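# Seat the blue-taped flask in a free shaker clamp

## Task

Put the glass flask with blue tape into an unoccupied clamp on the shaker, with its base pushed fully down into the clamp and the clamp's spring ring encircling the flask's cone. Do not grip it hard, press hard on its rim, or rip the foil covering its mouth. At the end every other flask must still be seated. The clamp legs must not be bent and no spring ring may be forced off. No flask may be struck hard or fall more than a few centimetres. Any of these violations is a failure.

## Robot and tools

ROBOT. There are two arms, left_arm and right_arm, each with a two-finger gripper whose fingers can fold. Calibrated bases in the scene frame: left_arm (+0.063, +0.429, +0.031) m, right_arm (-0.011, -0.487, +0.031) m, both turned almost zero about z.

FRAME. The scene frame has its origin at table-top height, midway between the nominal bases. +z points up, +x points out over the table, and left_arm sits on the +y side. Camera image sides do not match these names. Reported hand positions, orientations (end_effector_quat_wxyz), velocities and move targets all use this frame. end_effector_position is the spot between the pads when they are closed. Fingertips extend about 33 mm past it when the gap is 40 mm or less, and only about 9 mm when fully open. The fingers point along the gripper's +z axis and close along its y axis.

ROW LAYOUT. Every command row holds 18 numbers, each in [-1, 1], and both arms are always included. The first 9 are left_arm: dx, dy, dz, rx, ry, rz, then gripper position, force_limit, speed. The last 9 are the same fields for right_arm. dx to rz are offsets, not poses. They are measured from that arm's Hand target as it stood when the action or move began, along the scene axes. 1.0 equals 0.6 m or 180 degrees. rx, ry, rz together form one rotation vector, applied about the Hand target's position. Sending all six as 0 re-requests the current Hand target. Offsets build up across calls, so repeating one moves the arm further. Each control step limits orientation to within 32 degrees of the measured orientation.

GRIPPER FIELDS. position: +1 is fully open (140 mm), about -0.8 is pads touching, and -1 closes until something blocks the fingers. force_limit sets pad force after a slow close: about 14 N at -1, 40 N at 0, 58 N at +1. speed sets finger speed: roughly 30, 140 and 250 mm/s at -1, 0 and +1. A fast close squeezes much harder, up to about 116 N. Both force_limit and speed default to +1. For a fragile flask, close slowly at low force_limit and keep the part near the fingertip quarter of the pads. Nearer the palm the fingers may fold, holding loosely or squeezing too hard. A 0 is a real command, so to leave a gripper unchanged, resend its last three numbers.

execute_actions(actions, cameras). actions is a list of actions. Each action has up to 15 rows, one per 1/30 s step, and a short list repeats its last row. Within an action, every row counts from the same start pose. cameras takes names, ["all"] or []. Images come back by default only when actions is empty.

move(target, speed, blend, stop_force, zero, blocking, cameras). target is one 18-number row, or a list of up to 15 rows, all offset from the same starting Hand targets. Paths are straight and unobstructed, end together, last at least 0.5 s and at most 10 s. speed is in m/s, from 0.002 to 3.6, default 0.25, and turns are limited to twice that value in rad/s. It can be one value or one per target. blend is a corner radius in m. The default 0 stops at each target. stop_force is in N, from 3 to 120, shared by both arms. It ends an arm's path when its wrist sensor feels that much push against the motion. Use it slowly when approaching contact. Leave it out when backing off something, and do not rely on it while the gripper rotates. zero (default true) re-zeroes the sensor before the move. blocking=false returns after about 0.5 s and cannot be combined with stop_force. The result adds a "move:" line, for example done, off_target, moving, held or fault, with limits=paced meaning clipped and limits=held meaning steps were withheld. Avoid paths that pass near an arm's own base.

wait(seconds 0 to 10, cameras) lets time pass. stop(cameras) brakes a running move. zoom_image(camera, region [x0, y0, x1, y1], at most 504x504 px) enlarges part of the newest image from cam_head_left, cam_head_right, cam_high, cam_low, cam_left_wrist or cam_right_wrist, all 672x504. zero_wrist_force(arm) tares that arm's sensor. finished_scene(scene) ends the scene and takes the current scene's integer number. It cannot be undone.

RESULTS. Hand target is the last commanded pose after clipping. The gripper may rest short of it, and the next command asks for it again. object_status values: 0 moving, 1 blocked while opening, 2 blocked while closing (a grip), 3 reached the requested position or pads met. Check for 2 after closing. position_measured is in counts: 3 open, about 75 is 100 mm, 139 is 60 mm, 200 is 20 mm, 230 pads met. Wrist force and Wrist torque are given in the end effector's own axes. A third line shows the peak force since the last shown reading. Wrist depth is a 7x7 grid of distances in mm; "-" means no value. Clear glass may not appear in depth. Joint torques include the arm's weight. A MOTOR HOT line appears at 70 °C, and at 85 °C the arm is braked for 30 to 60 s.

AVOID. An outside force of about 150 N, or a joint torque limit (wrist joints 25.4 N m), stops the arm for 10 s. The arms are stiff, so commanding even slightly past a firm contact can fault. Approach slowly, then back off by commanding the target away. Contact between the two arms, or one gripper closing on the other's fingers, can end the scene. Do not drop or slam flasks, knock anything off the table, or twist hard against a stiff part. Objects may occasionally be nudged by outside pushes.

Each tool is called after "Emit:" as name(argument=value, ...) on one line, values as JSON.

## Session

Emit:
execute_actions(actions=[])

Scene clock: 0.00 s.
left_arm: end_effector_position=(+0.4830, +0.4519, +0.2276) position_measured=3 object_status=3 end_effector_quat_wxyz=(-0.405, +0.402, +0.803, -0.172) | right_arm: end_effector_position=(+0.4879, -0.1457, +0.3433) position_measured=3 object_status=3 end_effector_quat_wxyz=(-0.018, +0.805, -0.129, +0.579)
Joint positions: left_arm=[-0.166 -1.069 1.246 -0.84 -1.671 0.788] | right_arm=[0.76 -1.417 2.124 -3.344 -2.389 3.715]
Joint velocities: within noise
Joint torques (N m): no reading
Motor temperatures (°C): left_arm=[32 28 31 36 39 36] | right_arm=[31 27 33 40 39 37]
Wrist force (N): no reading
Wrist torque (N m): no reading
Wrist force, peak (N): no reading
Wrist depth (mm): cam_left_wrist=[2032 378 443 2091 453 406 1146 / 2176 1417 479 576 427 361 313 / 2798 2951 1825 484 400 341 298 / - 135 2112 457 366 150 124 / - 2292 525 410 362 315 107 / 2564 2505 476 406 346 300 275 / - 360 415 396 327 288 -] | cam_right_wrist=[2079 2079 2079 2079 1445 1436 - / 2116 2194 2394 2236 2604 2548 2418 / 2443 2394 2443 2443 1991 2061 2174 / 109 141 2135 2061 2097 - 117 / 110 1975 209 535 544 509 111 / 187 202 363 295 462 446 287 / 202 283 285 280 291 404 -]
Hand target: left_arm +0.4830, +0.4519, +0.2276; -0.405, +0.402, +0.803, -0.172 | right_arm +0.4879, -0.1457, +0.3433; -0.018, +0.805, -0.129, +0.579
Tool commands: left_gripper/position=+1.0 left_gripper/force_limit=+1.0 left_gripper/speed=+1.0 right_gripper/position=+1.0 right_gripper/force_limit=+1.0 right_gripper/speed=+1.0
camera_calibration:
cam_left_wrist: T_world_to_cam=[[0.518039, 0.603039, -0.606614, -0.376465], [0.603553, -0.760239, -0.240334, 0.104571], [-0.606102, -0.241621, -0.757799, 0.72088], [0, 0, 0, 1]] pos_world=[0.568836, 0.480702, 0.343044]
cam_right_wrist: T_world_to_cam=[[-0.186596, -0.96892, -0.162409, 0.014828], [-0.619568, 0.244351, -0.745941, 0.593747], [0.762441, -0.038566, -0.645907, -0.0122587], [0, 0, 0, 1]] pos_world=[0.37998, -0.131188, 0.43739]

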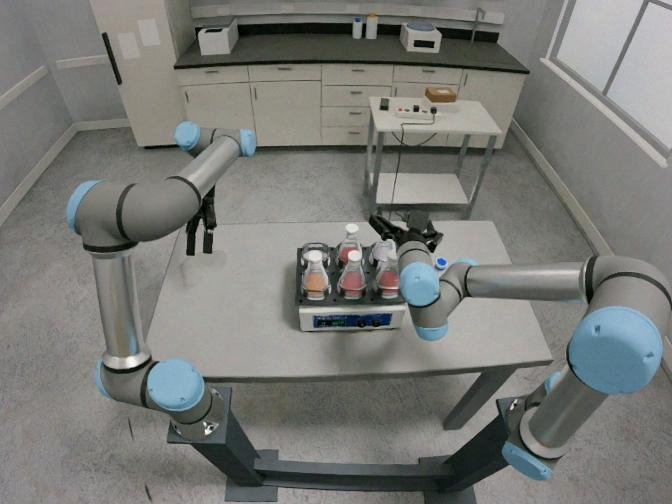

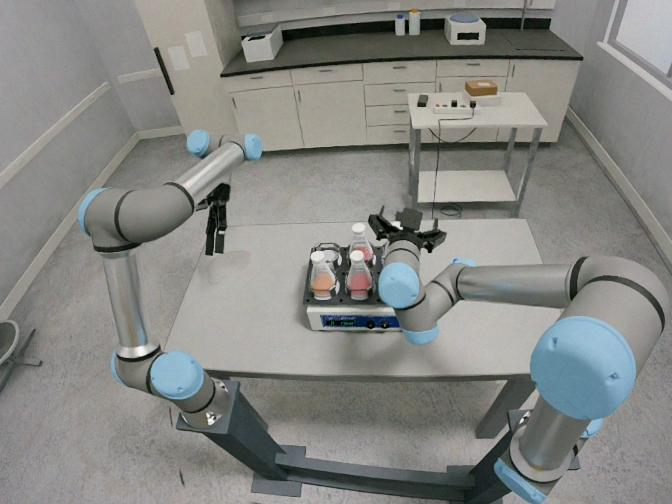

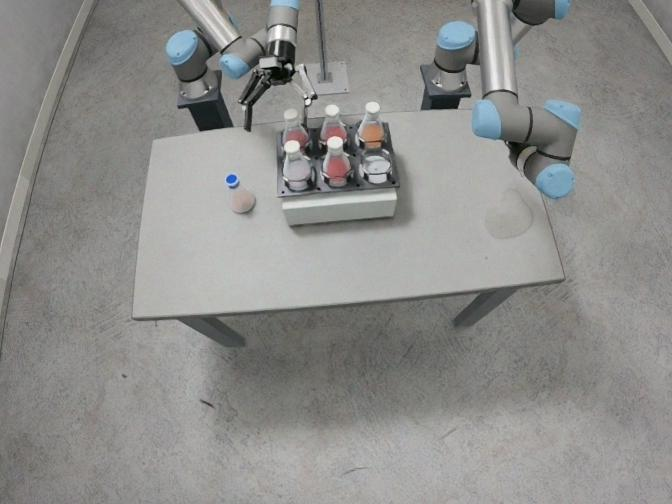

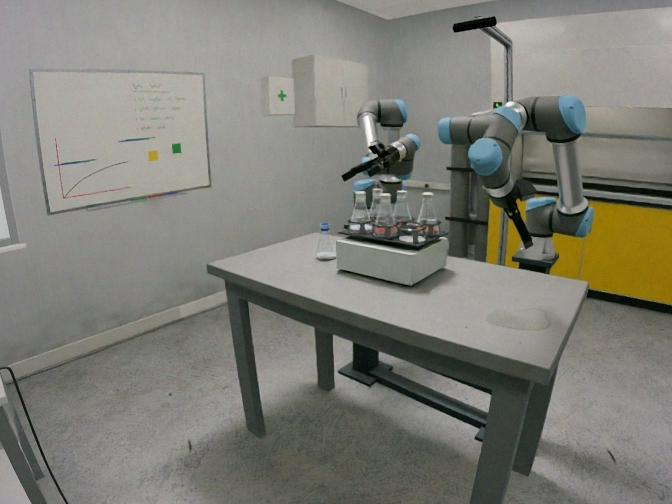

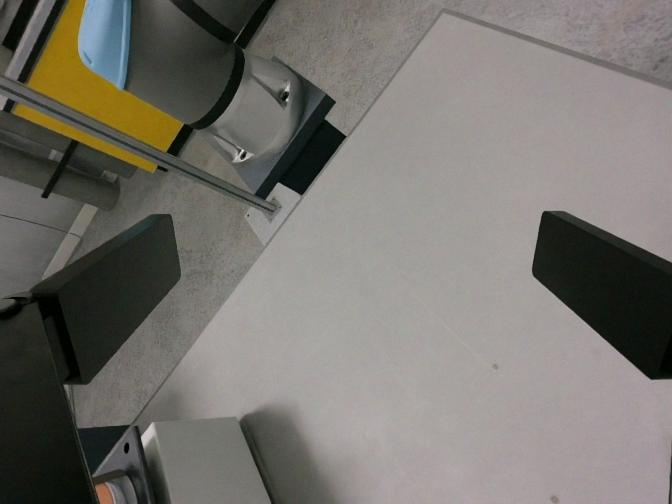

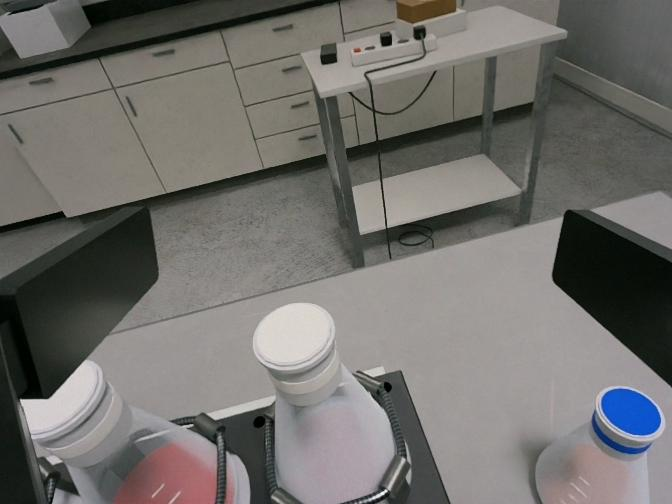

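Emit:
move(target=[[0,0,0,0,0,0,1,1,1,0,-0.1,0.2,0,0,0,0.3,-0.05,-0.5],[0,0,0,0,0,0,1,1,1,-0.03,-0.5,0.15,0.0276,-0.0681,0.3258,0.3,-0.05,-0.5],[0,0,0,0,0,0,1,1,1,-0.06,-0.6,0,0.0552,-0.1362,0.6515,0.3,-0.05,-0.5]], blend=[0.04,0.04,0], cameras=["cam_right_wrist","cam_head_right","cam_head_left"])

Scene clock: 29.20 s.
left_arm: end_effector_position=(+0.4830, +0.4519, +0.2276) position_measured=3 object_status=3 end_effector_quat_wxyz=(-0.405, +0.402, +0.803, -0.172) | right_arm: end_effector_position=(+0.4519, -0.5056, +0.3433) position_measured=91 object_status=3 end_effector_quat_wxyz=(+0.579, -0.407, -0.578, -0.406)
Joint positions: left_arm=[-0.166 -1.069 1.246 -0.84 -1.671 0.788] | right_arm=[-0.704 -0.726 1.359 -3.775 1.053 3.143]
Joint torques (N m): left_arm=[-0.28 -45.46 -22.4 0 -0.11 0.27] | right_arm=[-13.08 -57.39 -18.96 1.03 0.47 1.78]
Wrist force (N): left_arm=[-0.2 0.4 -0.1] | right_arm=[-0.4 -0.7 -0.4]
Wrist torque (N m): left_arm=[0.08 0.05 0.00] | right_arm=[-0.04 0.04 -0.08]
Wrist force, peak (N): left_arm=[-0.2 0.6 0.0] | right_arm=[-9.5 -0.6 -2.2]
Wrist depth (mm): cam_left_wrist=[2071 379 441 2032 1825 407 1158 / 2221 1408 478 574 422 357 311 / 2798 3122 1873 490 393 342 297 / - 135 2221 462 376 149 124 / - 2267 518 453 361 310 106 / 2627 2476 482 395 345 301 275 / - 361 419 387 328 288 -] | cam_right_wrist=[1823 - - - 905 767 806 / 2279 2890 - 1102 - 908 881 / 2604 - - 1107 716 1118 - / 370 104 3118 1082 588 128 3118 / - 80 2346 571 535 111 77 / - - 1669 - 545 - 62 / - - 469 - 475 - -]
Hand target: left_arm +0.4830, +0.4519, +0.2276; -0.405, +0.402, +0.803, -0.172 | right_arm +0.4519, -0.5057, +0.3433; +0.579, -0.407, -0.578, -0.406
Off the commanded pose: left_arm 0.000 m, 0 deg | right_arm 0.000 m, 0 deg.
move: done; limits=paced
camera_calibration:
cam_right_wrist: T_world_to_cam=[[0.942223, 0.334677, 0.0144032, -0.252405], [0.134253, -0.337874, -0.931567, 0.0881241], [-0.306908, 0.879677, -0.363284, 0.851755], [0, 0, 0, 1]] pos_world=[0.487401, -0.635021, 0.395158]
Images, in order (width x height): cam_head_left 672x504, cam_head_right 672x504, cam_right_wrist 672x504.

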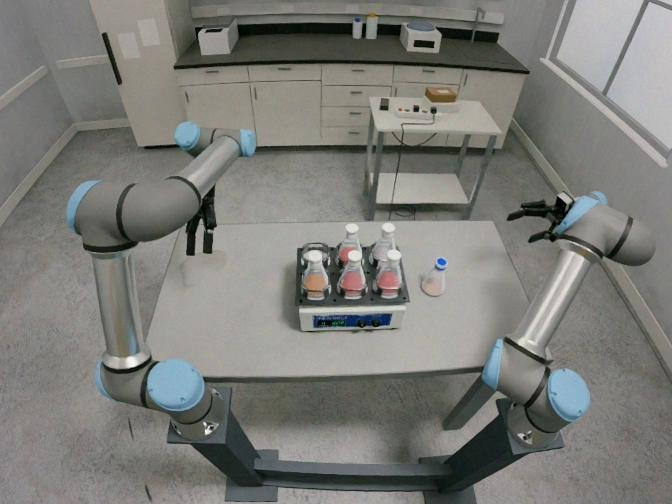

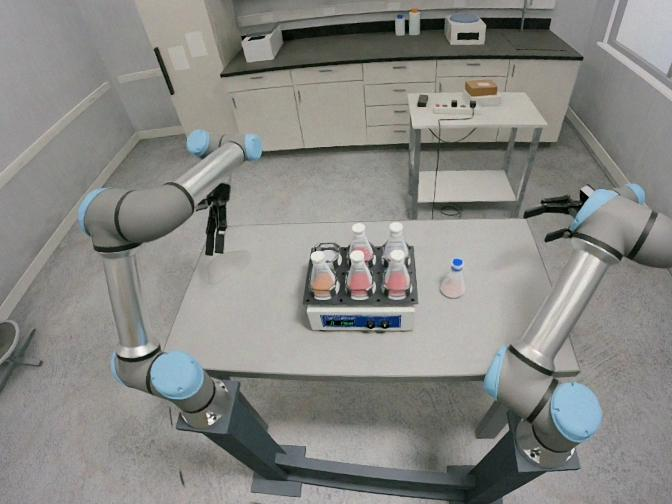

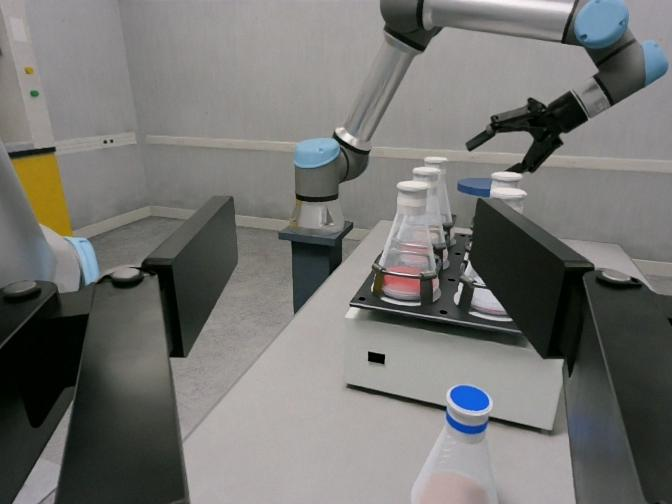

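Emit:
move(target=[0,0,0,0,0,0,1,1,1,0.08,0.15,-0.18,-0.2465,-0.0493,-0.1108,0.1,-0.05,-0.5], cameras=["cam_right_wrist","cam_head_right"])

Emit:
zoom_image(camera="cam_head_right", region=[290, 200, 480, 350])

Scene clock: 55.67 s.
left_arm: end_effector_position=(+0.4830, +0.4519, +0.2276) position_measured=3 object_status=3 end_effector_quat_wxyz=(-0.405, +0.402, +0.803, -0.172) | right_arm: end_effector_position=(+0.4998, -0.4156, +0.2353) position_measured=117 object_status=3 end_effector_quat_wxyz=(-0.261, +0.654, +0.653, +0.280)
Joint positions: left_arm=[-0.166 -1.069 1.246 -0.84 -1.671 0.788] | right_arm=[-0.539 -0.999 1.361 -4.622 0.904 4.012]
Joint torques (N m): left_arm=[-0.54 -46.08 -23.02 0.1 0.09 0.08] | right_arm=[-12.6 -36.64 -27.09 2.09 -2.56 1.66]
Wrist force (N): left_arm=[-0.4 0.3 0.2] | right_arm=[0.2 0.6 1.2]
Wrist torque (N m): left_arm=[0.06 0.08 0.00] | right_arm=[0.07 0.00 0.02]
Wrist force, peak (N): left_arm=[0.0 0.8 0.0] | right_arm=[1.2 0.5 2.6]
Wrist depth (mm): cam_left_wrist=[2052 376 442 2091 457 410 1164 / 2154 1372 478 545 426 360 314 / 2448 2951 2448 485 401 341 295 / - 135 2221 460 380 150 124 / - 2267 517 432 360 315 106 / 2564 2505 466 410 342 299 275 / - 359 413 390 327 289 -] | cam_right_wrist=[1623 385 370 370 372 511 1705 / 460 446 432 416 454 474 485 / 415 421 428 274 433 436 456 / 389 388 134 392 157 117 404 / - 80 358 369 364 110 89 / - - 342 345 349 - 62 / - - 323 323 327 - -]
Hand target: left_arm +0.4830, +0.4519, +0.2276; -0.405, +0.402, +0.803, -0.172 | right_arm +0.4999, -0.4157, +0.2353; -0.261, +0.654, +0.653, +0.280
Off the commanded pose: left_arm 0.000 m, 0 deg | right_arm 0.000 m, 0 deg.
move: done
camera_calibration:
cam_right_wrist: T_world_to_cam=[[0.999261, -0.00380228, 0.0382461, -0.500927], [0.0118886, -0.915715, -0.401653, -0.292171], [0.0365497, 0.401811, -0.914993, 0.507671], [0, 0, 0, 1]] pos_world=[0.485476, -0.473438, 0.366323]
Images, in order (width x height): cam_head_right 672x504, cam_right_wrist 672x504.

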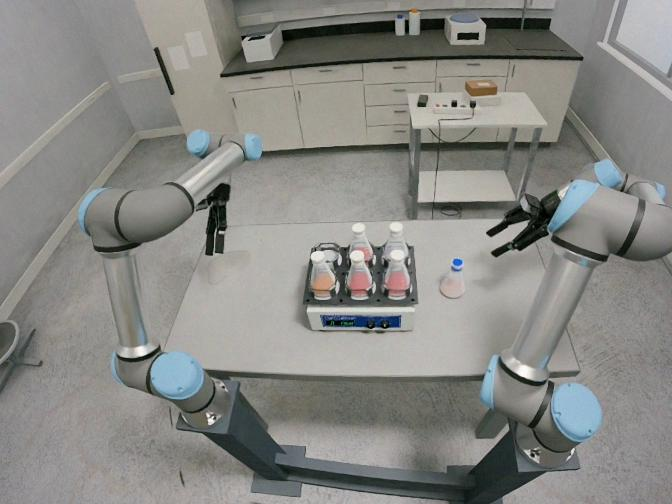

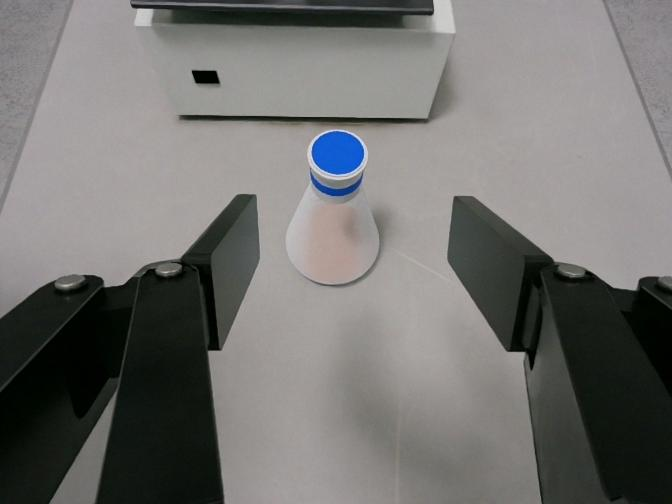

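Scaled by 2.653 from the camera's 672x504 image, which has a finer 960x720 frame.

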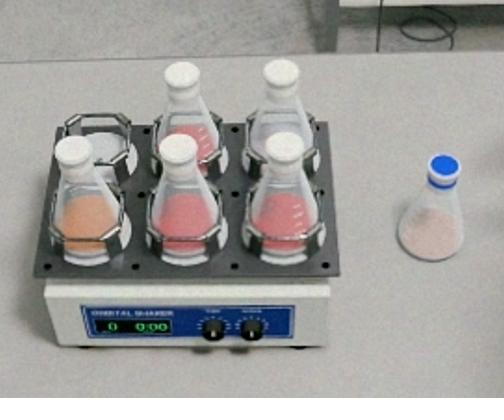

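Emit:
move(target=[0,0,0,0,0,0,1,1,1,0.0003,0.1435,-0.2,0,0,0,0.1,-0.05,-0.5], speed=0.12, cameras=["cam_right_wrist","cam_head_right"])

Emit:
zoom_image(camera="cam_right_wrist", region=[100, 50, 600, 500])

Scene clock: 71.47 s.
left_arm: end_effector_position=(+0.4830, +0.4519, +0.2276) position_measured=3 object_status=3 end_effector_quat_wxyz=(-0.405, +0.402, +0.803, -0.172) | right_arm: end_effector_position=(+0.5000, -0.3295, +0.1153) position_measured=117 object_status=3 end_effector_quat_wxyz=(-0.261, +0.654, +0.653, +0.280)
Joint positions: left_arm=[-0.166 -1.069 1.246 -0.84 -1.671 0.788] | right_arm=[-0.385 -0.906 1.517 -4.991 0.845 4.198]
Joint torques (N m): left_arm=[-0.12 -45.56 -23.61 0.11 -0.07 0.21] | right_arm=[-13.56 -56.78 -24.59 3.58 -0.19 -1.3]
Wrist force (N): left_arm=[0.0 0.2 0.0] | right_arm=[0.2 0.5 0.8]
Wrist torque (N m): left_arm=[0.05 0.00 0.00] | right_arm=[0.05 0.03 0.03]
Wrist force, peak (N): left_arm=[-0.1 0.7 0.1] | right_arm=[0.0 0.4 2.7]
Wrist depth (mm): cam_left_wrist=[2052 375 441 2013 453 406 1164 / 2267 1372 473 570 423 374 309 / 2992 2798 1958 484 400 342 297 / - 135 2176 444 381 149 124 / - 2221 529 423 363 316 107 / 2564 2393 474 424 340 307 275 / - 358 412 389 330 285 -] | cam_right_wrist=[277 257 258 260 259 342 352 / 308 302 304 131 302 321 321 / 280 284 284 123 290 294 295 / 260 265 134 244 250 117 272 / - 80 237 235 246 110 89 / - - 230 231 234 - 62 / - - 216 217 219 - -]
Hand target: left_arm +0.4830, +0.4519, +0.2276; -0.405, +0.402, +0.803, -0.172 | right_arm +0.5001, -0.3296, +0.1153; -0.261, +0.654, +0.653, +0.280
Off the commanded pose: left_arm 0.000 m, 0 deg | right_arm 0.000 m, 0 deg.
move: done
camera_calibration:
cam_right_wrist: T_world_to_cam=[[0.999271, -0.00390349, 0.0379823, -0.496186], [0.0116901, -0.915713, -0.401662, -0.261469], [0.0363488, 0.401813, -0.915, 0.363278], [0, 0, 0, 1]] pos_world=[0.485676, -0.387338, 0.246224]
Images, in order (width x height): cam_head_right 672x504, cam_right_wrist 672x504.

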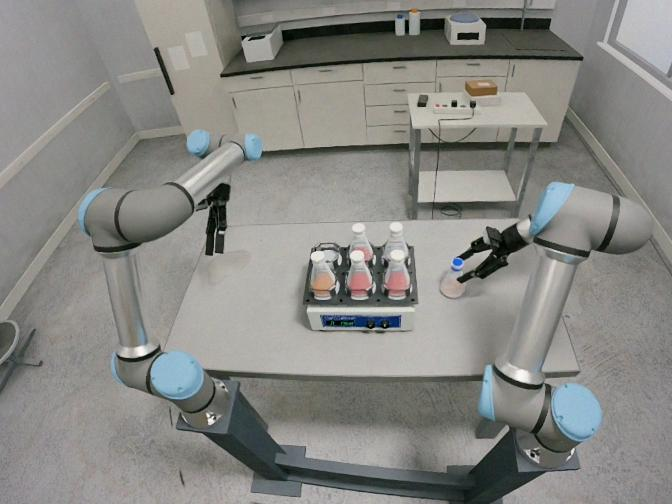

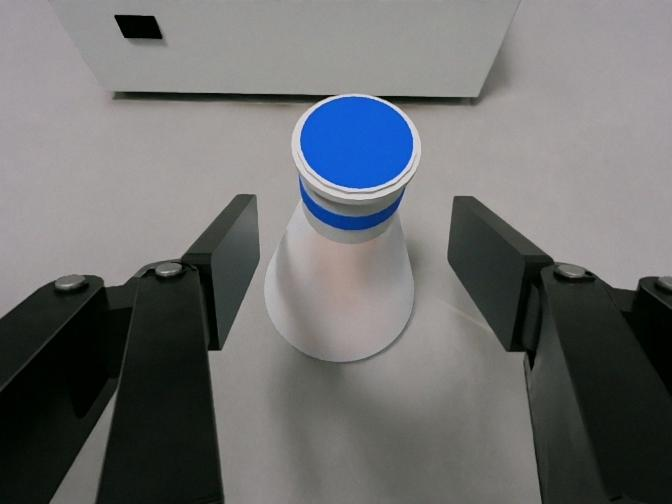

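Scaled by 1.008 from the camera's 672x504 image, which has a finer 960x720 frame.

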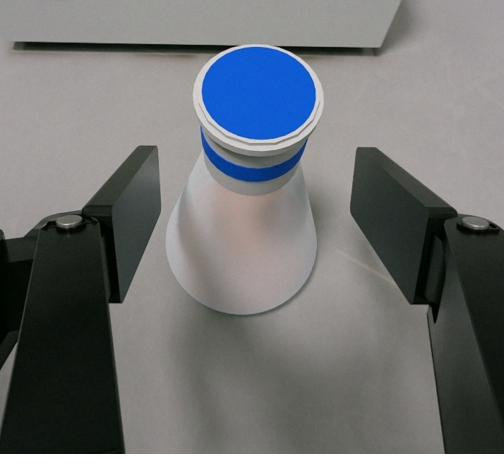

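Emit:
move(target=[0,0,0,0,0,0,1,1,1,-0.003,0.0143,0.002,0,0,0,0.1,-0.05,-0.5], speed=0.08)

Emit:
move(target=[0,0,0,0,0,0,1,1,1,0,0,0,0,0,0,-1,-0.03,-0.78])

Emit:
wait(seconds=1, cameras=["cam_right_wrist"])

Scene clock: 78.63 s.
left_arm: end_effector_position=(+0.4830, +0.4519, +0.2276) position_measured=3 object_status=3 end_effector_quat_wxyz=(-0.405, +0.402, +0.803, -0.172) | right_arm: end_effector_position=(+0.4982, -0.3208, +0.1165) position_measured=117 object_status=3 end_effector_quat_wxyz=(-0.261, +0.654, +0.653, +0.280)
Joint positions: left_arm=[-0.166 -1.069 1.246 -0.84 -1.671 0.788] | right_arm=[-0.37 -0.914 1.524 -5.003 0.84 4.218]
Joint torques (N m): left_arm=[-1.43 -45.46 -22.48 0.28 0.02 0.31] | right_arm=[-7.33 -45.73 -15.1 4.14 -1.63 -1.15]
Wrist force (N): left_arm=[-0.2 0.3 -0.1] | right_arm=[0.1 0.3 0.8]
Wrist torque (N m): left_arm=[0.07 0.04 0.00] | right_arm=[-0.01 0.04 -0.06]
Wrist force, peak (N): left_arm=[-0.2 0.6 0.0] | right_arm=[0.2 0.5 1.3]
Wrist depth (mm): cam_left_wrist=[2091 377 441 1995 1723 1313 1158 / 2292 479 478 1795 410 368 311 / 2951 3168 1941 491 397 342 296 / - 135 2198 453 382 150 124 / - 2221 528 423 361 320 107 / 2659 2316 479 408 347 313 275 / - 361 414 385 329 289 -] | cam_right_wrist=[246 248 249 249 250 337 355 / 304 298 287 280 306 319 322 / 282 283 287 122 122 295 297 / 262 266 134 135 155 117 275 / - 80 240 233 244 110 89 / - - 232 230 235 - 62 / - - 217 218 220 - -]
Hand target: left_arm +0.4830, +0.4519, +0.2276; -0.405, +0.402, +0.803, -0.172 | right_arm +0.4983, -0.3210, +0.1165; -0.261, +0.654, +0.653, +0.280
Off the commanded pose: left_arm 0.000 m, 0 deg | right_arm 0.000 m, 0 deg.
move: done

Scene clock: 79.43 s.
left_arm: end_effector_position=(+0.4830, +0.4519, +0.2276) position_measured=3 object_status=3 end_effector_quat_wxyz=(-0.405, +0.402, +0.803, -0.172) | right_arm: end_effector_position=(+0.4982, -0.3210, +0.1165) position_measured=164 object_status=2 end_effector_quat_wxyz=(-0.261, +0.654, +0.652, +0.280)
Joint positions: left_arm=[-0.166 -1.069 1.246 -0.84 -1.671 0.788] | right_arm=[-0.37 -0.914 1.524 -5.003 0.84 4.218]
Joint torques (N m): left_arm=[-0.19 -44.65 -23.31 0.28 0.01 0.07] | right_arm=[-11.31 -36.09 -23.54 3.09 -0.51 -1.58]
Wrist force (N): left_arm=[0.0 0.3 0.1] | right_arm=[2.5 0.4 -3.9]
Wrist torque (N m): left_arm=[0.06 0.00 0.00] | right_arm=[0.05 -0.03 -0.05]
Wrist force, peak (N): left_arm=[0.0 0.6 0.1] | right_arm=[2.6 0.7 -4.2]
Wrist depth (mm): cam_left_wrist=[2052 377 441 2032 464 406 1171 / 2267 1355 474 576 425 360 311 / 3034 3034 565 507 395 341 296 / - 135 2176 457 369 149 124 / - 2316 543 430 363 317 107 / 2762 2267 517 413 342 299 273 / - 361 409 362 328 289 -] | cam_right_wrist=[256 248 248 249 249 268 342 / 307 298 298 290 307 321 324 / 282 284 287 122 283 294 296 / 260 268 106 148 127 272 275 / - 83 76 237 234 81 81 / - 74 64 233 234 - 70 / - - - 216 - - -]
Hand target: left_arm +0.4830, +0.4519, +0.2276; -0.405, +0.402, +0.803, -0.172 | right_arm +0.4983, -0.3210, +0.1165; -0.261, +0.654, +0.653, +0.280
Off the commanded pose: left_arm 0.000 m, 0 deg | right_arm 0.000 m, 0 deg.
move: done

Scene clock: 80.43 s.
left_arm: end_effector_position=(+0.4830, +0.4519, +0.2276) position_measured=3 object_status=3 end_effector_quat_wxyz=(-0.405, +0.402, +0.803, -0.172) | right_arm: end_effector_position=(+0.4983, -0.3210, +0.1165) position_measured=164 object_status=2 end_effector_quat_wxyz=(-0.261, +0.654, +0.653, +0.280)
Joint positions: left_arm=[-0.166 -1.069 1.246 -0.84 -1.671 0.788] | right_arm=[-0.37 -0.914 1.524 -5.003 0.84 4.218]
Joint torques (N m): left_arm=[-0.32 -44.71 -23.43 0.28 -0.06 0.34] | right_arm=[-11.07 -34.99 -23.1 1.39 -1.01 -1.5]
Wrist force (N): left_arm=[-0.2 0.6 -0.2] | right_arm=[2.2 0.5 -3.8]
Wrist torque (N m): left_arm=[0.14 0.05 0.00] | right_arm=[0.08 0.02 -0.04]
Wrist force, peak (N): left_arm=[-0.2 0.6 -0.2] | right_arm=[2.5 0.5 -4.0]
Wrist depth (mm): cam_left_wrist=[2032 376 443 2112 453 403 1197 / 2198 1338 473 1751 421 358 311 / 3122 2951 2244 - 389 344 298 / - 135 2154 431 381 149 124 / - 2267 529 429 366 316 106 / 2627 2420 497 392 345 300 274 / - 359 413 379 329 288 -] | cam_right_wrist=[256 247 249 249 250 337 354 / 306 300 302 289 308 319 325 / 283 285 287 122 282 293 297 / 263 263 105 139 119 272 273 / - 83 76 237 235 81 81 / - 74 64 232 236 - 70 / - - - 219 - - -]
Hand target: left_arm +0.4830, +0.4519, +0.2276; -0.405, +0.402, +0.803, -0.172 | right_arm +0.4983, -0.3210, +0.1165; -0.261, +0.654, +0.653, +0.280
Tool commands: left_gripper/position=+1.0 left_gripper/force_limit=+1.0 left_gripper/speed=+1.0 right_gripper/position=-1.0 right_gripper/force_limit=-0.03 right_gripper/speed=-0.78
Off the commanded pose: left_arm 0.000 m, 0 deg | right_arm 0.000 m, 0 deg.
wait: 1.00 s; at rest by 0.17 s
camera_calibration:
cam_right_wrist: T_world_to_cam=[[0.999261, -0.00411216, 0.0382137, -0.494535], [0.0115872, -0.915767, -0.401542, -0.253143], [0.036646, 0.401688, -0.915043, 0.360937], [0, 0, 0, 1]] pos_world=[0.483875, -0.378837, 0.247523]
Images, in order (width x height): cam_right_wrist 672x504.

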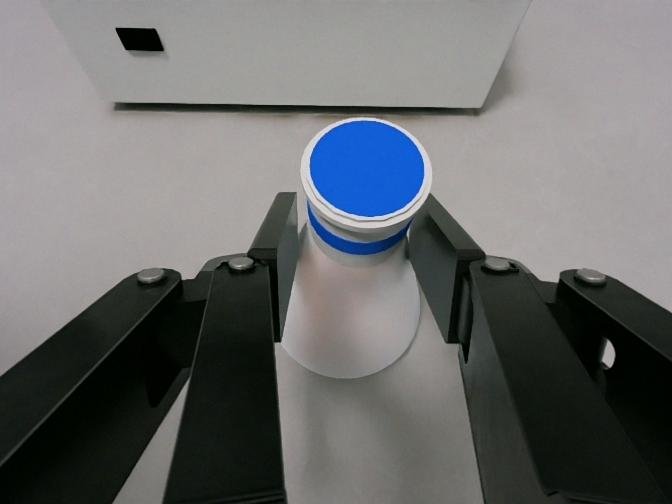

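Emit:
move(target=[[0,0,0,0,0,0,1,1,1,0,0,0.15,0,0,0,-1,-0.03,-0.78],[0,0,0,0,0,0,1,1,1,0.31,0.05,0.15,0,0,0,-1,-0.03,-0.78],[0,0,0,0,0,0,1,1,1,0.31,0.46,0.15,0,0,0,-1,-0.03,-0.78]], blend=0.02, speed=0.2, cameras=["cam_head_right"])

Emit:
move(target=[0,0,0,0,0,0,1,1,1,0,0,-0.125,0,0,0,-1,-0.03,-0.78], speed=0.1, cameras=["cam_head_right","cam_low"])

Emit:
move(target=[0,0,0,0,0,0,1,1,1,0,0,-0.04,0,0,0,-1,-0.03,-0.78], speed=0.015, stop_force=8, cameras=["cam_low"])

Scene clock: 91.23 s.
left_arm: end_effector_position=(+0.4830, +0.4519, +0.2276) position_measured=3 object_status=3 end_effector_quat_wxyz=(-0.405, +0.402, +0.803, -0.172) | right_arm: end_effector_position=(+0.6830, -0.0454, +0.2062) position_measured=164 object_status=2 end_effector_quat_wxyz=(-0.246, +0.659, +0.635, +0.319)
Joint positions: left_arm=[-0.166 -1.069 1.246 -0.84 -1.671 0.788] | right_arm=[0.125 -0.328 0.035 -4.7 0.779 4.988]
Joint torques (N m): left_arm=[-0.62 -44.68 -23.96 0.25 -0.01 0.33] | right_arm=[-7.59 -65.65 -29.35 1.74 -3.35 -0.26]
Wrist force (N): left_arm=[-0.1 0.4 0.0] | right_arm=[-0.7 0.3 2.2]
Wrist torque (N m): left_arm=[0.09 0.02 0.00] | right_arm=[0.06 0.03 0.01]
Wrist force, peak (N): left_arm=[0.1 0.6 0.3] | right_arm=[-3.0 0.3 4.1]
Wrist depth (mm): cam_left_wrist=[2052 376 443 2112 454 1298 1190 / 2221 1330 477 1857 425 360 311 / 2659 2911 1976 483 400 341 292 / - 135 2133 457 380 150 124 / - 2292 527 429 365 315 106 / 2627 2341 483 420 345 298 277 / - 360 417 385 330 287 -] | cam_right_wrist=[247 458 482 491 1717 1896 1911 / 227 270 412 438 449 1693 1717 / - 252 376 122 400 1490 1569 / - 231 106 133 120 1386 1436 / - 83 76 237 236 81 81 / - 74 64 316 - - 70 / - - - 294 - - -]
Hand target: left_arm +0.4830, +0.4519, +0.2276; -0.405, +0.402, +0.803, -0.172 | right_arm +0.6843, -0.0450, +0.2065; -0.261, +0.654, +0.653, +0.280
Off the commanded pose: left_arm 0.000 m, 0 deg | right_arm 0.001 m, 5 deg.
elbow stopped short (right arm): the move would have taken joint 3 (elbow) straighter than the controller allows.
move: off_target (right_arm)
Images, in order (width x height): cam_head_right 672x504.

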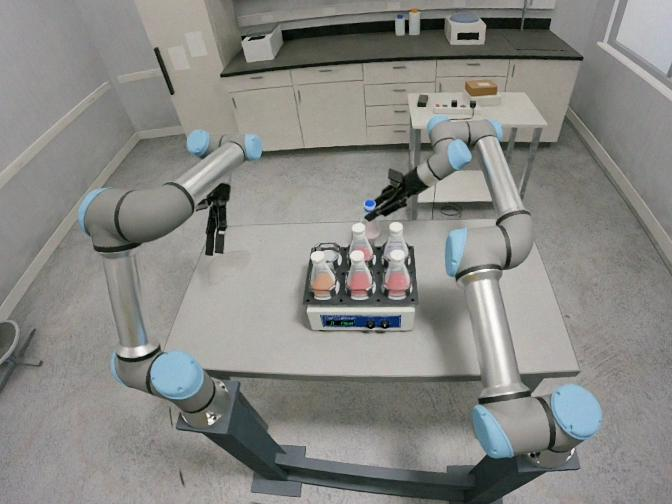

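Scene clock: 92.30 s.
left_arm: end_effector_position=(+0.4830, +0.4519, +0.2276) position_measured=3 object_status=3 end_effector_quat_wxyz=(-0.405, +0.402, +0.803, -0.172) | right_arm: end_effector_position=(+0.6833, -0.0453, +0.1312) position_measured=164 object_status=2 end_effector_quat_wxyz=(-0.256, +0.656, +0.647, +0.292)
Joint positions: left_arm=[-0.166 -1.069 1.246 -0.84 -1.671 0.788] | right_arm=[0.13 -0.233 0.035 -4.715 0.794 4.933]
Joint torques (N m): left_arm=[0.61 -45.81 -24.07 0.38 0.14 0.24] | right_arm=[10.87 -78.03 -15.27 3.87 -2.41 1.81]
Wrist force (N): left_arm=[-0.1 0.3 0.3] | right_arm=[-0.7 0.4 2.1]
Wrist torque (N m): left_arm=[0.07 0.02 0.00] | right_arm=[0.05 0.01 -0.03]
Wrist force, peak (N): left_arm=[-0.4 0.4 0.0] | right_arm=[-2.2 0.6 3.6]
Wrist depth (mm): cam_left_wrist=[2032 378 442 2071 451 1363 1184 / 2221 477 471 565 425 357 310 / 3077 2992 581 484 397 342 298 / - 135 2052 459 381 149 124 / - 2292 543 422 363 316 106 / 2659 2221 490 400 344 299 273 / - 358 413 385 328 289 -] | cam_right_wrist=[189 199 359 366 369 1623 1681 / 176 184 322 335 338 346 1500 / 163 180 273 122 301 329 1378 / 151 167 114 147 128 291 1288 / - 83 76 236 235 81 81 / - 74 64 243 247 - 70 / - - - 231 - - -]
Hand target: left_arm +0.4830, +0.4519, +0.2276; -0.405, +0.402, +0.803, -0.172 | right_arm +0.6843, -0.0450, +0.1315; -0.261, +0.654, +0.653, +0.280
Off the commanded pose: left_arm 0.000 m, 0 deg | right_arm 0.001 m, 2 deg.
elbow stopped short (right arm): the move would have taken joint 3 (elbow) straighter than the controller allows.
move: done
Images, in order (width x height): cam_head_right 672x504, cam_low 672x504.

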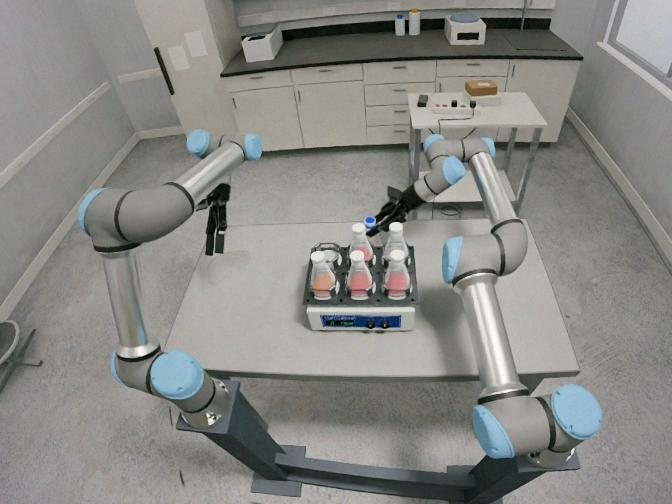

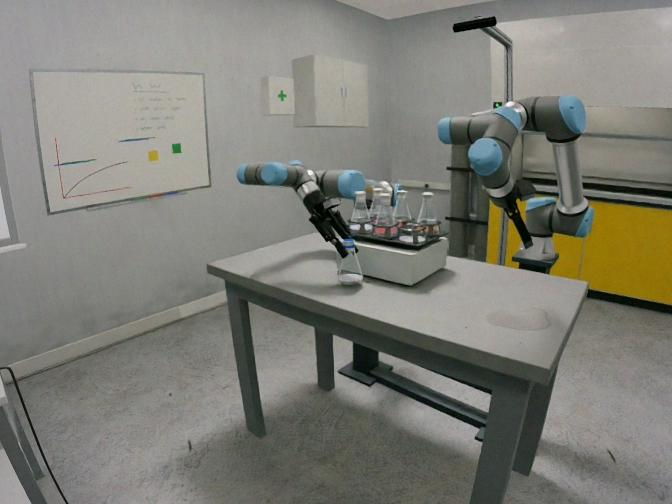

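Scene clock: 94.20 s.
left_arm: end_effector_position=(+0.4830, +0.4519, +0.2276) position_measured=3 object_status=3 end_effector_quat_wxyz=(-0.405, +0.402, +0.803, -0.172) | right_arm: end_effector_position=(+0.6832, -0.0453, +0.1179) position_measured=164 object_status=2 end_effector_quat_wxyz=(-0.257, +0.655, +0.649, +0.288)
Joint positions: left_arm=[-0.166 -1.069 1.246 -0.84 -1.671 0.788] | right_arm=[0.13 -0.217 0.038 -4.721 0.795 4.925]
Joint torques (N m): left_arm=[-0.11 -44.99 -23.71 0.28 0.04 0.48] | right_arm=[9.69 -73.2 -10.76 0.63 0.5 1.88]
Wrist force (N): left_arm=[-0.2 0.3 0.0] | right_arm=[3.6 1.1 -5.3]
Wrist torque (N m): left_arm=[0.07 0.05 0.00] | right_arm=[0.08 0.05 0.05]
Wrist force, peak (N): left_arm=[-0.1 0.6 0.0] | right_arm=[9.8 3.4 -14.2]
Wrist depth (mm): cam_left_wrist=[2052 375 443 2091 453 406 1171 / 2133 1372 474 579 427 371 311 / 3314 3034 1958 484 400 345 298 / - 135 2052 457 382 149 124 / - 2176 560 426 362 317 107 / 2595 2393 467 406 345 301 273 / - 360 407 387 326 288 -] | cam_right_wrist=[176 184 338 346 350 1559 1623 / 160 180 306 316 319 328 1490 / 149 179 283 122 286 297 1378 / 137 166 106 139 128 275 1261 / - 83 76 233 235 81 81 / - 74 64 230 235 - 70 / - - - 218 - - -]
Hand target: left_arm +0.4830, +0.4519, +0.2276; -0.405, +0.402, +0.803, -0.172 | right_arm +0.6832, -0.0453, +0.1179; -0.257, +0.655, +0.649, +0.288 (not the last commanded pose)
Off the commanded pose: left_arm 0.000 m, 0 deg | right_arm 0.010 m, 1 deg.
elbow stopped short (right arm): the move would have taken joint 3 (elbow) straighter than the controller allows.
move: contact (right_arm)
Images, in order (width x height): cam_low 672x504.

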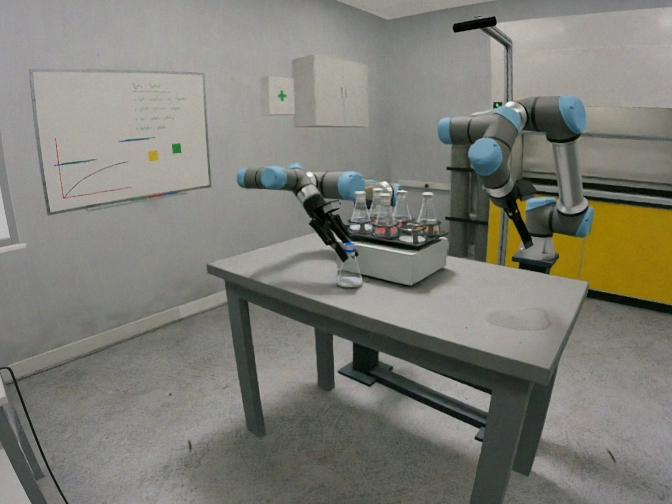

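Emit:
move(target=[0,0,0,0,0,0,1,1,1,0,0,0,0,0,0,0.1,-0.05,-0.9])

Emit:
wait(seconds=0.8, cameras=["cam_right_wrist"])

Emit:
move(target=[[0,0,0,0,0,0,1,1,1,0.01,-0.2,0.2,0,0,0,0.1,-0.05,-0.9],[0,0,0,0,0,0,1,1,1,0,-0.7,0.4,0,0,0,0.1,-0.05,-0.9]], speed=0.2, blend=0.02, cameras=["cam_head_right","cam_head_left","cam_high"])

Emit:
zoom_image(camera="cam_head_right", region=[290, 200, 480, 350])

Scene clock: 98.33 s.
left_arm: end_effector_position=(+0.4830, +0.4519, +0.2276) position_measured=3 object_status=3 end_effector_quat_wxyz=(-0.405, +0.402, +0.803, -0.172) | right_arm: end_effector_position=(+0.6832, -0.0453, +0.1179) position_measured=117 object_status=0 end_effector_quat_wxyz=(-0.257, +0.655, +0.649, +0.288)
Joint positions: left_arm=[-0.166 -1.069 1.246 -0.84 -1.671 0.788] | right_arm=[0.13 -0.218 0.039 -4.722 0.795 4.925]
Joint torques (N m): left_arm=[-0.07 -44.59 -23.77 0.46 0.14 0.68] | right_arm=[-4.41 -79.17 -12.97 0.94 -1.79 1.98]
Wrist force (N): left_arm=[-0.1 0.5 0.0] | right_arm=[0.1 0.5 0.8]
Wrist torque (N m): left_arm=[0.10 0.02 0.01] | right_arm=[0.06 0.04 0.00]
Wrist force, peak (N): left_arm=[-0.2 0.6 0.2] | right_arm=[3.9 1.4 -5.5]
Wrist depth (mm): cam_left_wrist=[2091 378 441 2112 452 406 1164 / 2221 480 477 1857 425 358 312 / 2992 3034 1683 497 393 344 298 / - 135 2154 456 381 149 125 / - 2221 528 433 366 323 106 / 2627 2267 487 401 347 300 273 / - 361 413 384 328 288 -] | cam_right_wrist=[177 183 339 354 351 370 1646 / 161 179 309 131 318 328 1519 / 148 179 286 123 128 297 1362 / 138 154 134 148 155 118 1247 / - 80 239 238 245 110 88 / - - 231 232 236 - 62 / - - 216 217 221 - -]
Hand target: left_arm +0.4830, +0.4519, +0.2276; -0.405, +0.402, +0.803, -0.172 | right_arm +0.6832, -0.0453, +0.1179; -0.257, +0.655, +0.649, +0.288
Off the commanded pose: left_arm 0.000 m, 0 deg | right_arm 0.000 m, 0 deg.
move: done

Scene clock: 99.13 s.
left_arm: end_effector_position=(+0.4830, +0.4519, +0.2276) position_measured=3 object_status=3 end_effector_quat_wxyz=(-0.405, +0.402, +0.803, -0.172) | right_arm: end_effector_position=(+0.6832, -0.0453, +0.1179) position_measured=117 object_status=3 end_effector_quat_wxyz=(-0.257, +0.655, +0.649, +0.288)
Joint positions: left_arm=[-0.166 -1.069 1.246 -0.84 -1.671 0.788] | right_arm=[0.13 -0.218 0.039 -4.722 0.795 4.925]
Joint torques (N m): left_arm=[0.1 -44.67 -24.26 0.42 0.2 0.53] | right_arm=[-7.32 -78.2 -15.55 1.43 -2.34 1.92]
Wrist force (N): left_arm=[0.1 0.4 -0.1] | right_arm=[0.2 0.4 0.8]
Wrist torque (N m): left_arm=[0.09 -0.02 0.00] | right_arm=[0.03 0.03 0.00]
Wrist force, peak (N): left_arm=[-0.3 0.6 -0.1] | right_arm=[0.4 0.7 1.2]
Wrist depth (mm): cam_left_wrist=[2071 376 442 2052 451 405 1184 / 2176 477 473 551 438 356 311 / 3122 2992 1810 483 400 340 297 / - 135 2071 453 382 149 124 / - 2244 512 427 364 317 106 / 2693 2244 468 406 345 299 275 / - 360 408 374 329 289 -] | cam_right_wrist=[176 184 338 348 351 367 1623 / 161 180 308 317 319 328 1481 / 148 179 286 122 128 297 1378 / 138 154 134 142 155 118 1234 / - 80 239 239 248 110 89 / - - 231 230 233 - 62 / - - 217 219 226 - -]
Hand target: left_arm +0.4830, +0.4519, +0.2276; -0.405, +0.402, +0.803, -0.172 | right_arm +0.6832, -0.0453, +0.1179; -0.257, +0.655, +0.649, +0.288
Tool commands: left_gripper/position=+1.0 left_gripper/force_limit=+1.0 left_gripper/speed=+1.0 right_gripper/position=+0.1 right_gripper/force_limit=-0.05 right_gripper/speed=-0.9
Off the commanded pose: left_arm 0.000 m, 0 deg | right_arm 0.000 m, 0 deg.
wait: 0.80 s; at rest by 0.17 s
camera_calibration:
cam_right_wrist: T_world_to_cam=[[0.998528, -0.0174001, 0.0513803, -0.67993], [0.00508087, -0.912999, -0.407931, 0.00301909], [0.0540082, 0.407591, -0.911566, 0.232705], [0, 0, 0, 1]] pos_world=[0.666346, -0.103923, 0.248292]
Images, in order (width x height): cam_right_wrist 672x504.

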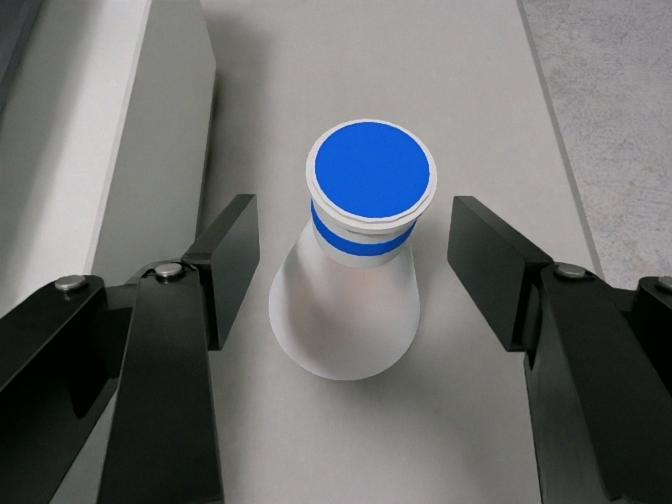

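Scene clock: 102.07 s.
left_arm: end_effector_position=(+0.4830, +0.4519, +0.2276) position_measured=3 object_status=3 end_effector_quat_wxyz=(-0.405, +0.402, +0.803, -0.172) | right_arm: end_effector_position=(+0.6817, -0.4650, +0.3573) position_measured=117 object_status=3 end_effector_quat_wxyz=(-0.228, +0.663, +0.615, +0.361)
Joint positions: left_arm=[-0.166 -1.069 1.246 -0.84 -1.671 0.788] | right_arm=[-0.519 -0.434 0.035 -4.005 0.729 4.126]
Joint torques (N m): left_arm=[-0.08 -45.84 -23.84 0.5 0.32 0.53] | right_arm=[4.46 -53.56 -24.76 3.34 -0.51 1.79]
Wrist force (N): left_arm=[-0.2 0.4 0.1] | right_arm=[0.4 0.2 1.4]
Wrist torque (N m): left_arm=[0.09 0.05 0.00] | right_arm=[0.02 -0.05 -0.05]
Wrist force, peak (N): left_arm=[-0.1 0.6 0.1] | right_arm=[0.9 -0.4 4.1]
Wrist depth (mm): cam_left_wrist=[1958 377 441 2091 453 407 1164 / 2244 1372 474 1857 424 360 317 / 3077 2951 1737 486 400 340 297 / 3651 135 2032 458 380 150 124 / - 2221 504 430 364 315 106 / 2762 2267 478 406 346 298 274 / - 360 411 384 333 287 -] | cam_right_wrist=[439 484 681 790 2279 2346 2443 / 439 473 541 679 1942 2135 2394 / 515 536 - 714 1823 1959 1991 / - 101 117 - 545 117 1782 / - 80 475 - - 110 89 / - - 448 465 486 - 62 / - - 422 434 442 - -]
Hand target: left_arm +0.4830, +0.4519, +0.2276; -0.405, +0.402, +0.803, -0.172 | right_arm +0.6832, -0.4653, +0.3579; -0.257, +0.655, +0.649, +0.288
Off the commanded pose: left_arm 0.000 m, 0 deg | right_arm 0.002 m, 10 deg.
elbow stopped short (right arm): the move would have taken joint 3 (elbow) straighter than the controller allows.
move: off_target (right_arm)
Images, in order (width x height): cam_head_left 672x504, cam_head_right 672x504, cam_high 672x504.

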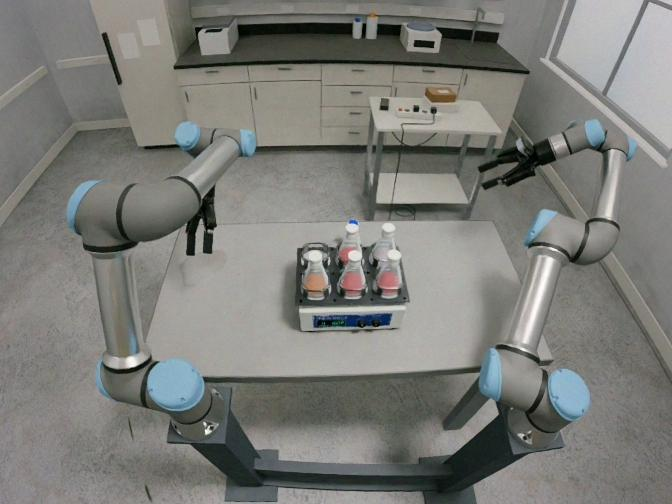

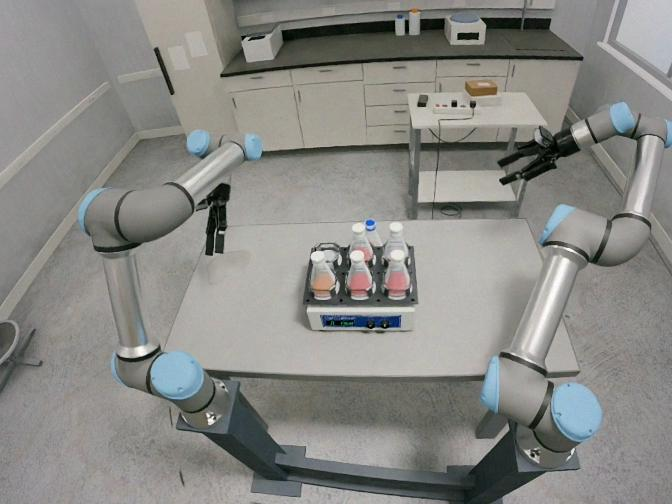

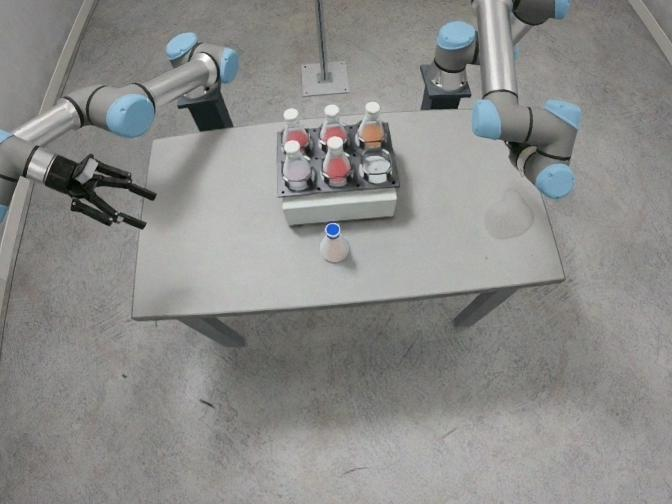

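Scaled by 2.653 from the camera's 672x504 image, which has a finer 960x720 frame.

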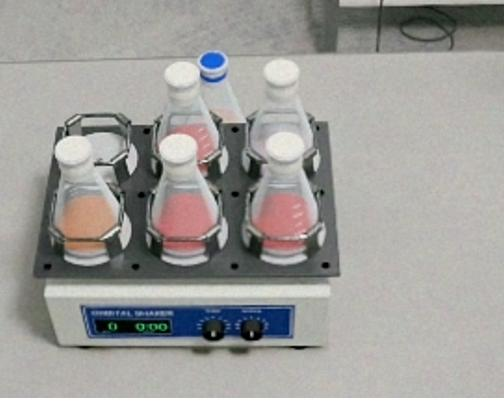

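Emit:
move(target=[0.335,-0.2,0.15,0.068,0.376,0.556,0.1,-0.05,-0.5,0,0,0,0,0,0,0.1,-0.05,-0.9], speed=0.35, cameras=["cam_head_right","cam_left_wrist","cam_low"])

Scene clock: 113.07 s.
left_arm: end_effector_position=(+0.5997, +0.3827, +0.2795) position_measured=117 object_status=3 end_effector_quat_wxyz=(-0.531, -0.131, +0.727, -0.415) | right_arm: end_effector_position=(+0.6817, -0.4650, +0.3573) position_measured=117 object_status=3 end_effector_quat_wxyz=(-0.228, +0.663, +0.615, +0.361)
Joint positions: left_arm=[0.093 -0.602 0.672 -0.196 -2.339 0.398] | right_arm=[-0.519 -0.434 0.035 -4.006 0.729 4.126]
Joint torques (N m): left_arm=[-4.87 -62.06 -28.54 -0.74 0.78 2.1] | right_arm=[-5.89 -68.92 -25.51 1.87 -0.52 1.97]
Wrist force (N): left_arm=[0.2 -0.3 1.0] | right_arm=[0.4 0.2 1.2]
Wrist torque (N m): left_arm=[-0.18 -0.20 0.07] | right_arm=[0.02 -0.05 -0.06]
Wrist force, peak (N): left_arm=[-0.7 -2.0 2.9] | right_arm=[0.2 0.2 1.7]
Wrist depth (mm): cam_left_wrist=[- - 2762 3531 - 3034 2341 / 2198 2505 2798 3264 2154 3215 2393 / 1036 933 966 1164 3847 2798 2091 / 2176 564 140 474 162 118 464 / - 91 422 453 500 86 87 / - 60 515 442 435 - - / - - 469 414 373 - -] | cam_right_wrist=[438 493 537 2135 2257 2346 2418 / 447 470 616 685 2025 2008 2154 / 522 529 582 605 1782 1851 1991 / - - 116 546 156 118 1730 / - 80 118 - 519 109 89 / - - 454 464 477 - 62 / - - 422 429 442 - -]
Hand target: left_arm +0.5997, +0.3826, +0.2795; -0.531, -0.131, +0.727, -0.415 (not the last commanded pose) | right_arm +0.6832, -0.4653, +0.3579; -0.257, +0.655, +0.649, +0.288
Off the commanded pose: left_arm 0.106 m, 51 deg | right_arm 0.002 m, 10 deg.
elbow stopped short (right arm): the move would have taken joint 3 (elbow) straighter than the controller allows.
move: held (left_arm; a check stopped the path), off_target (right_arm); limits=held
pose unreachable (left arm): on one or more control steps of this call, first in action 0 (counted from 0), this arm could not follow its commanded pose, so it was not sent that pose on those steps. It may still have moved: this result reports where it is.
cause: moving toward the commanded pose would bring two parts of the arm too close to each other (its gripper and another part of the arm, with joints 4 (wrist 1) to 6 (wrist 3) between them, 5 mm apart when it was first held).
camera_calibration:
cam_left_wrist: T_world_to_cam=[[-0.61921, 0.621671, -0.479692, 0.275642], [0.629036, 0.0270727, -0.776905, -0.172558], [-0.469992, -0.782811, -0.407817, 0.841915], [0, 0, 0, 1]] pos_world=[0.674919, 0.492373, 0.341509]
Images, in order (width x height): cam_head_right 672x504, cam_low 672x504, cam_left_wrist 672x504.

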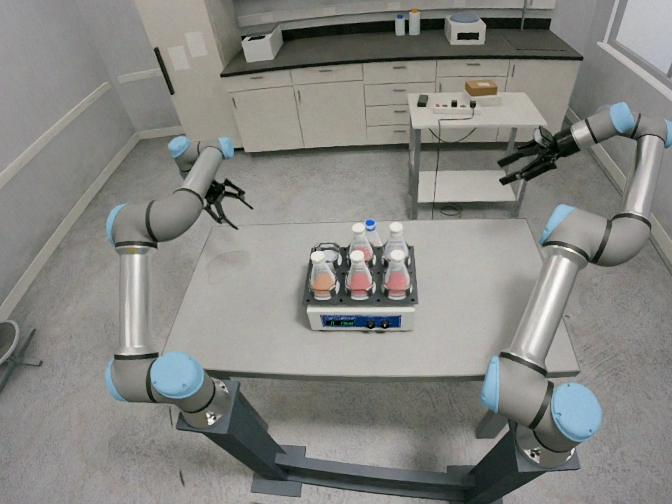

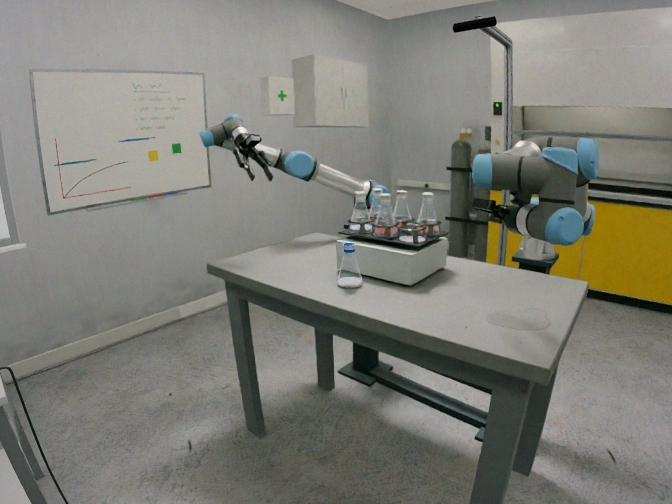

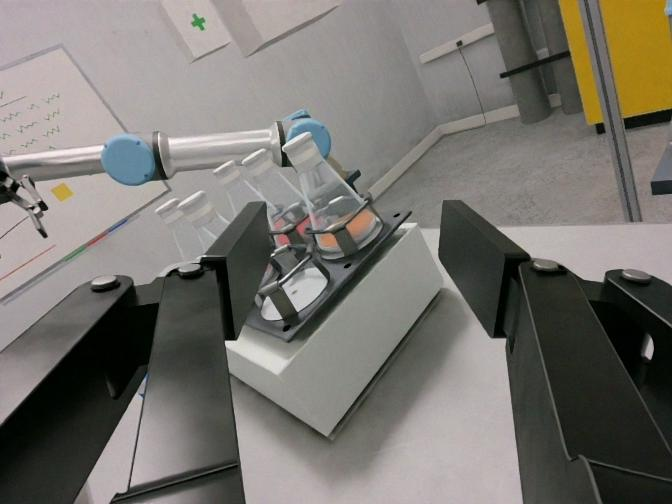

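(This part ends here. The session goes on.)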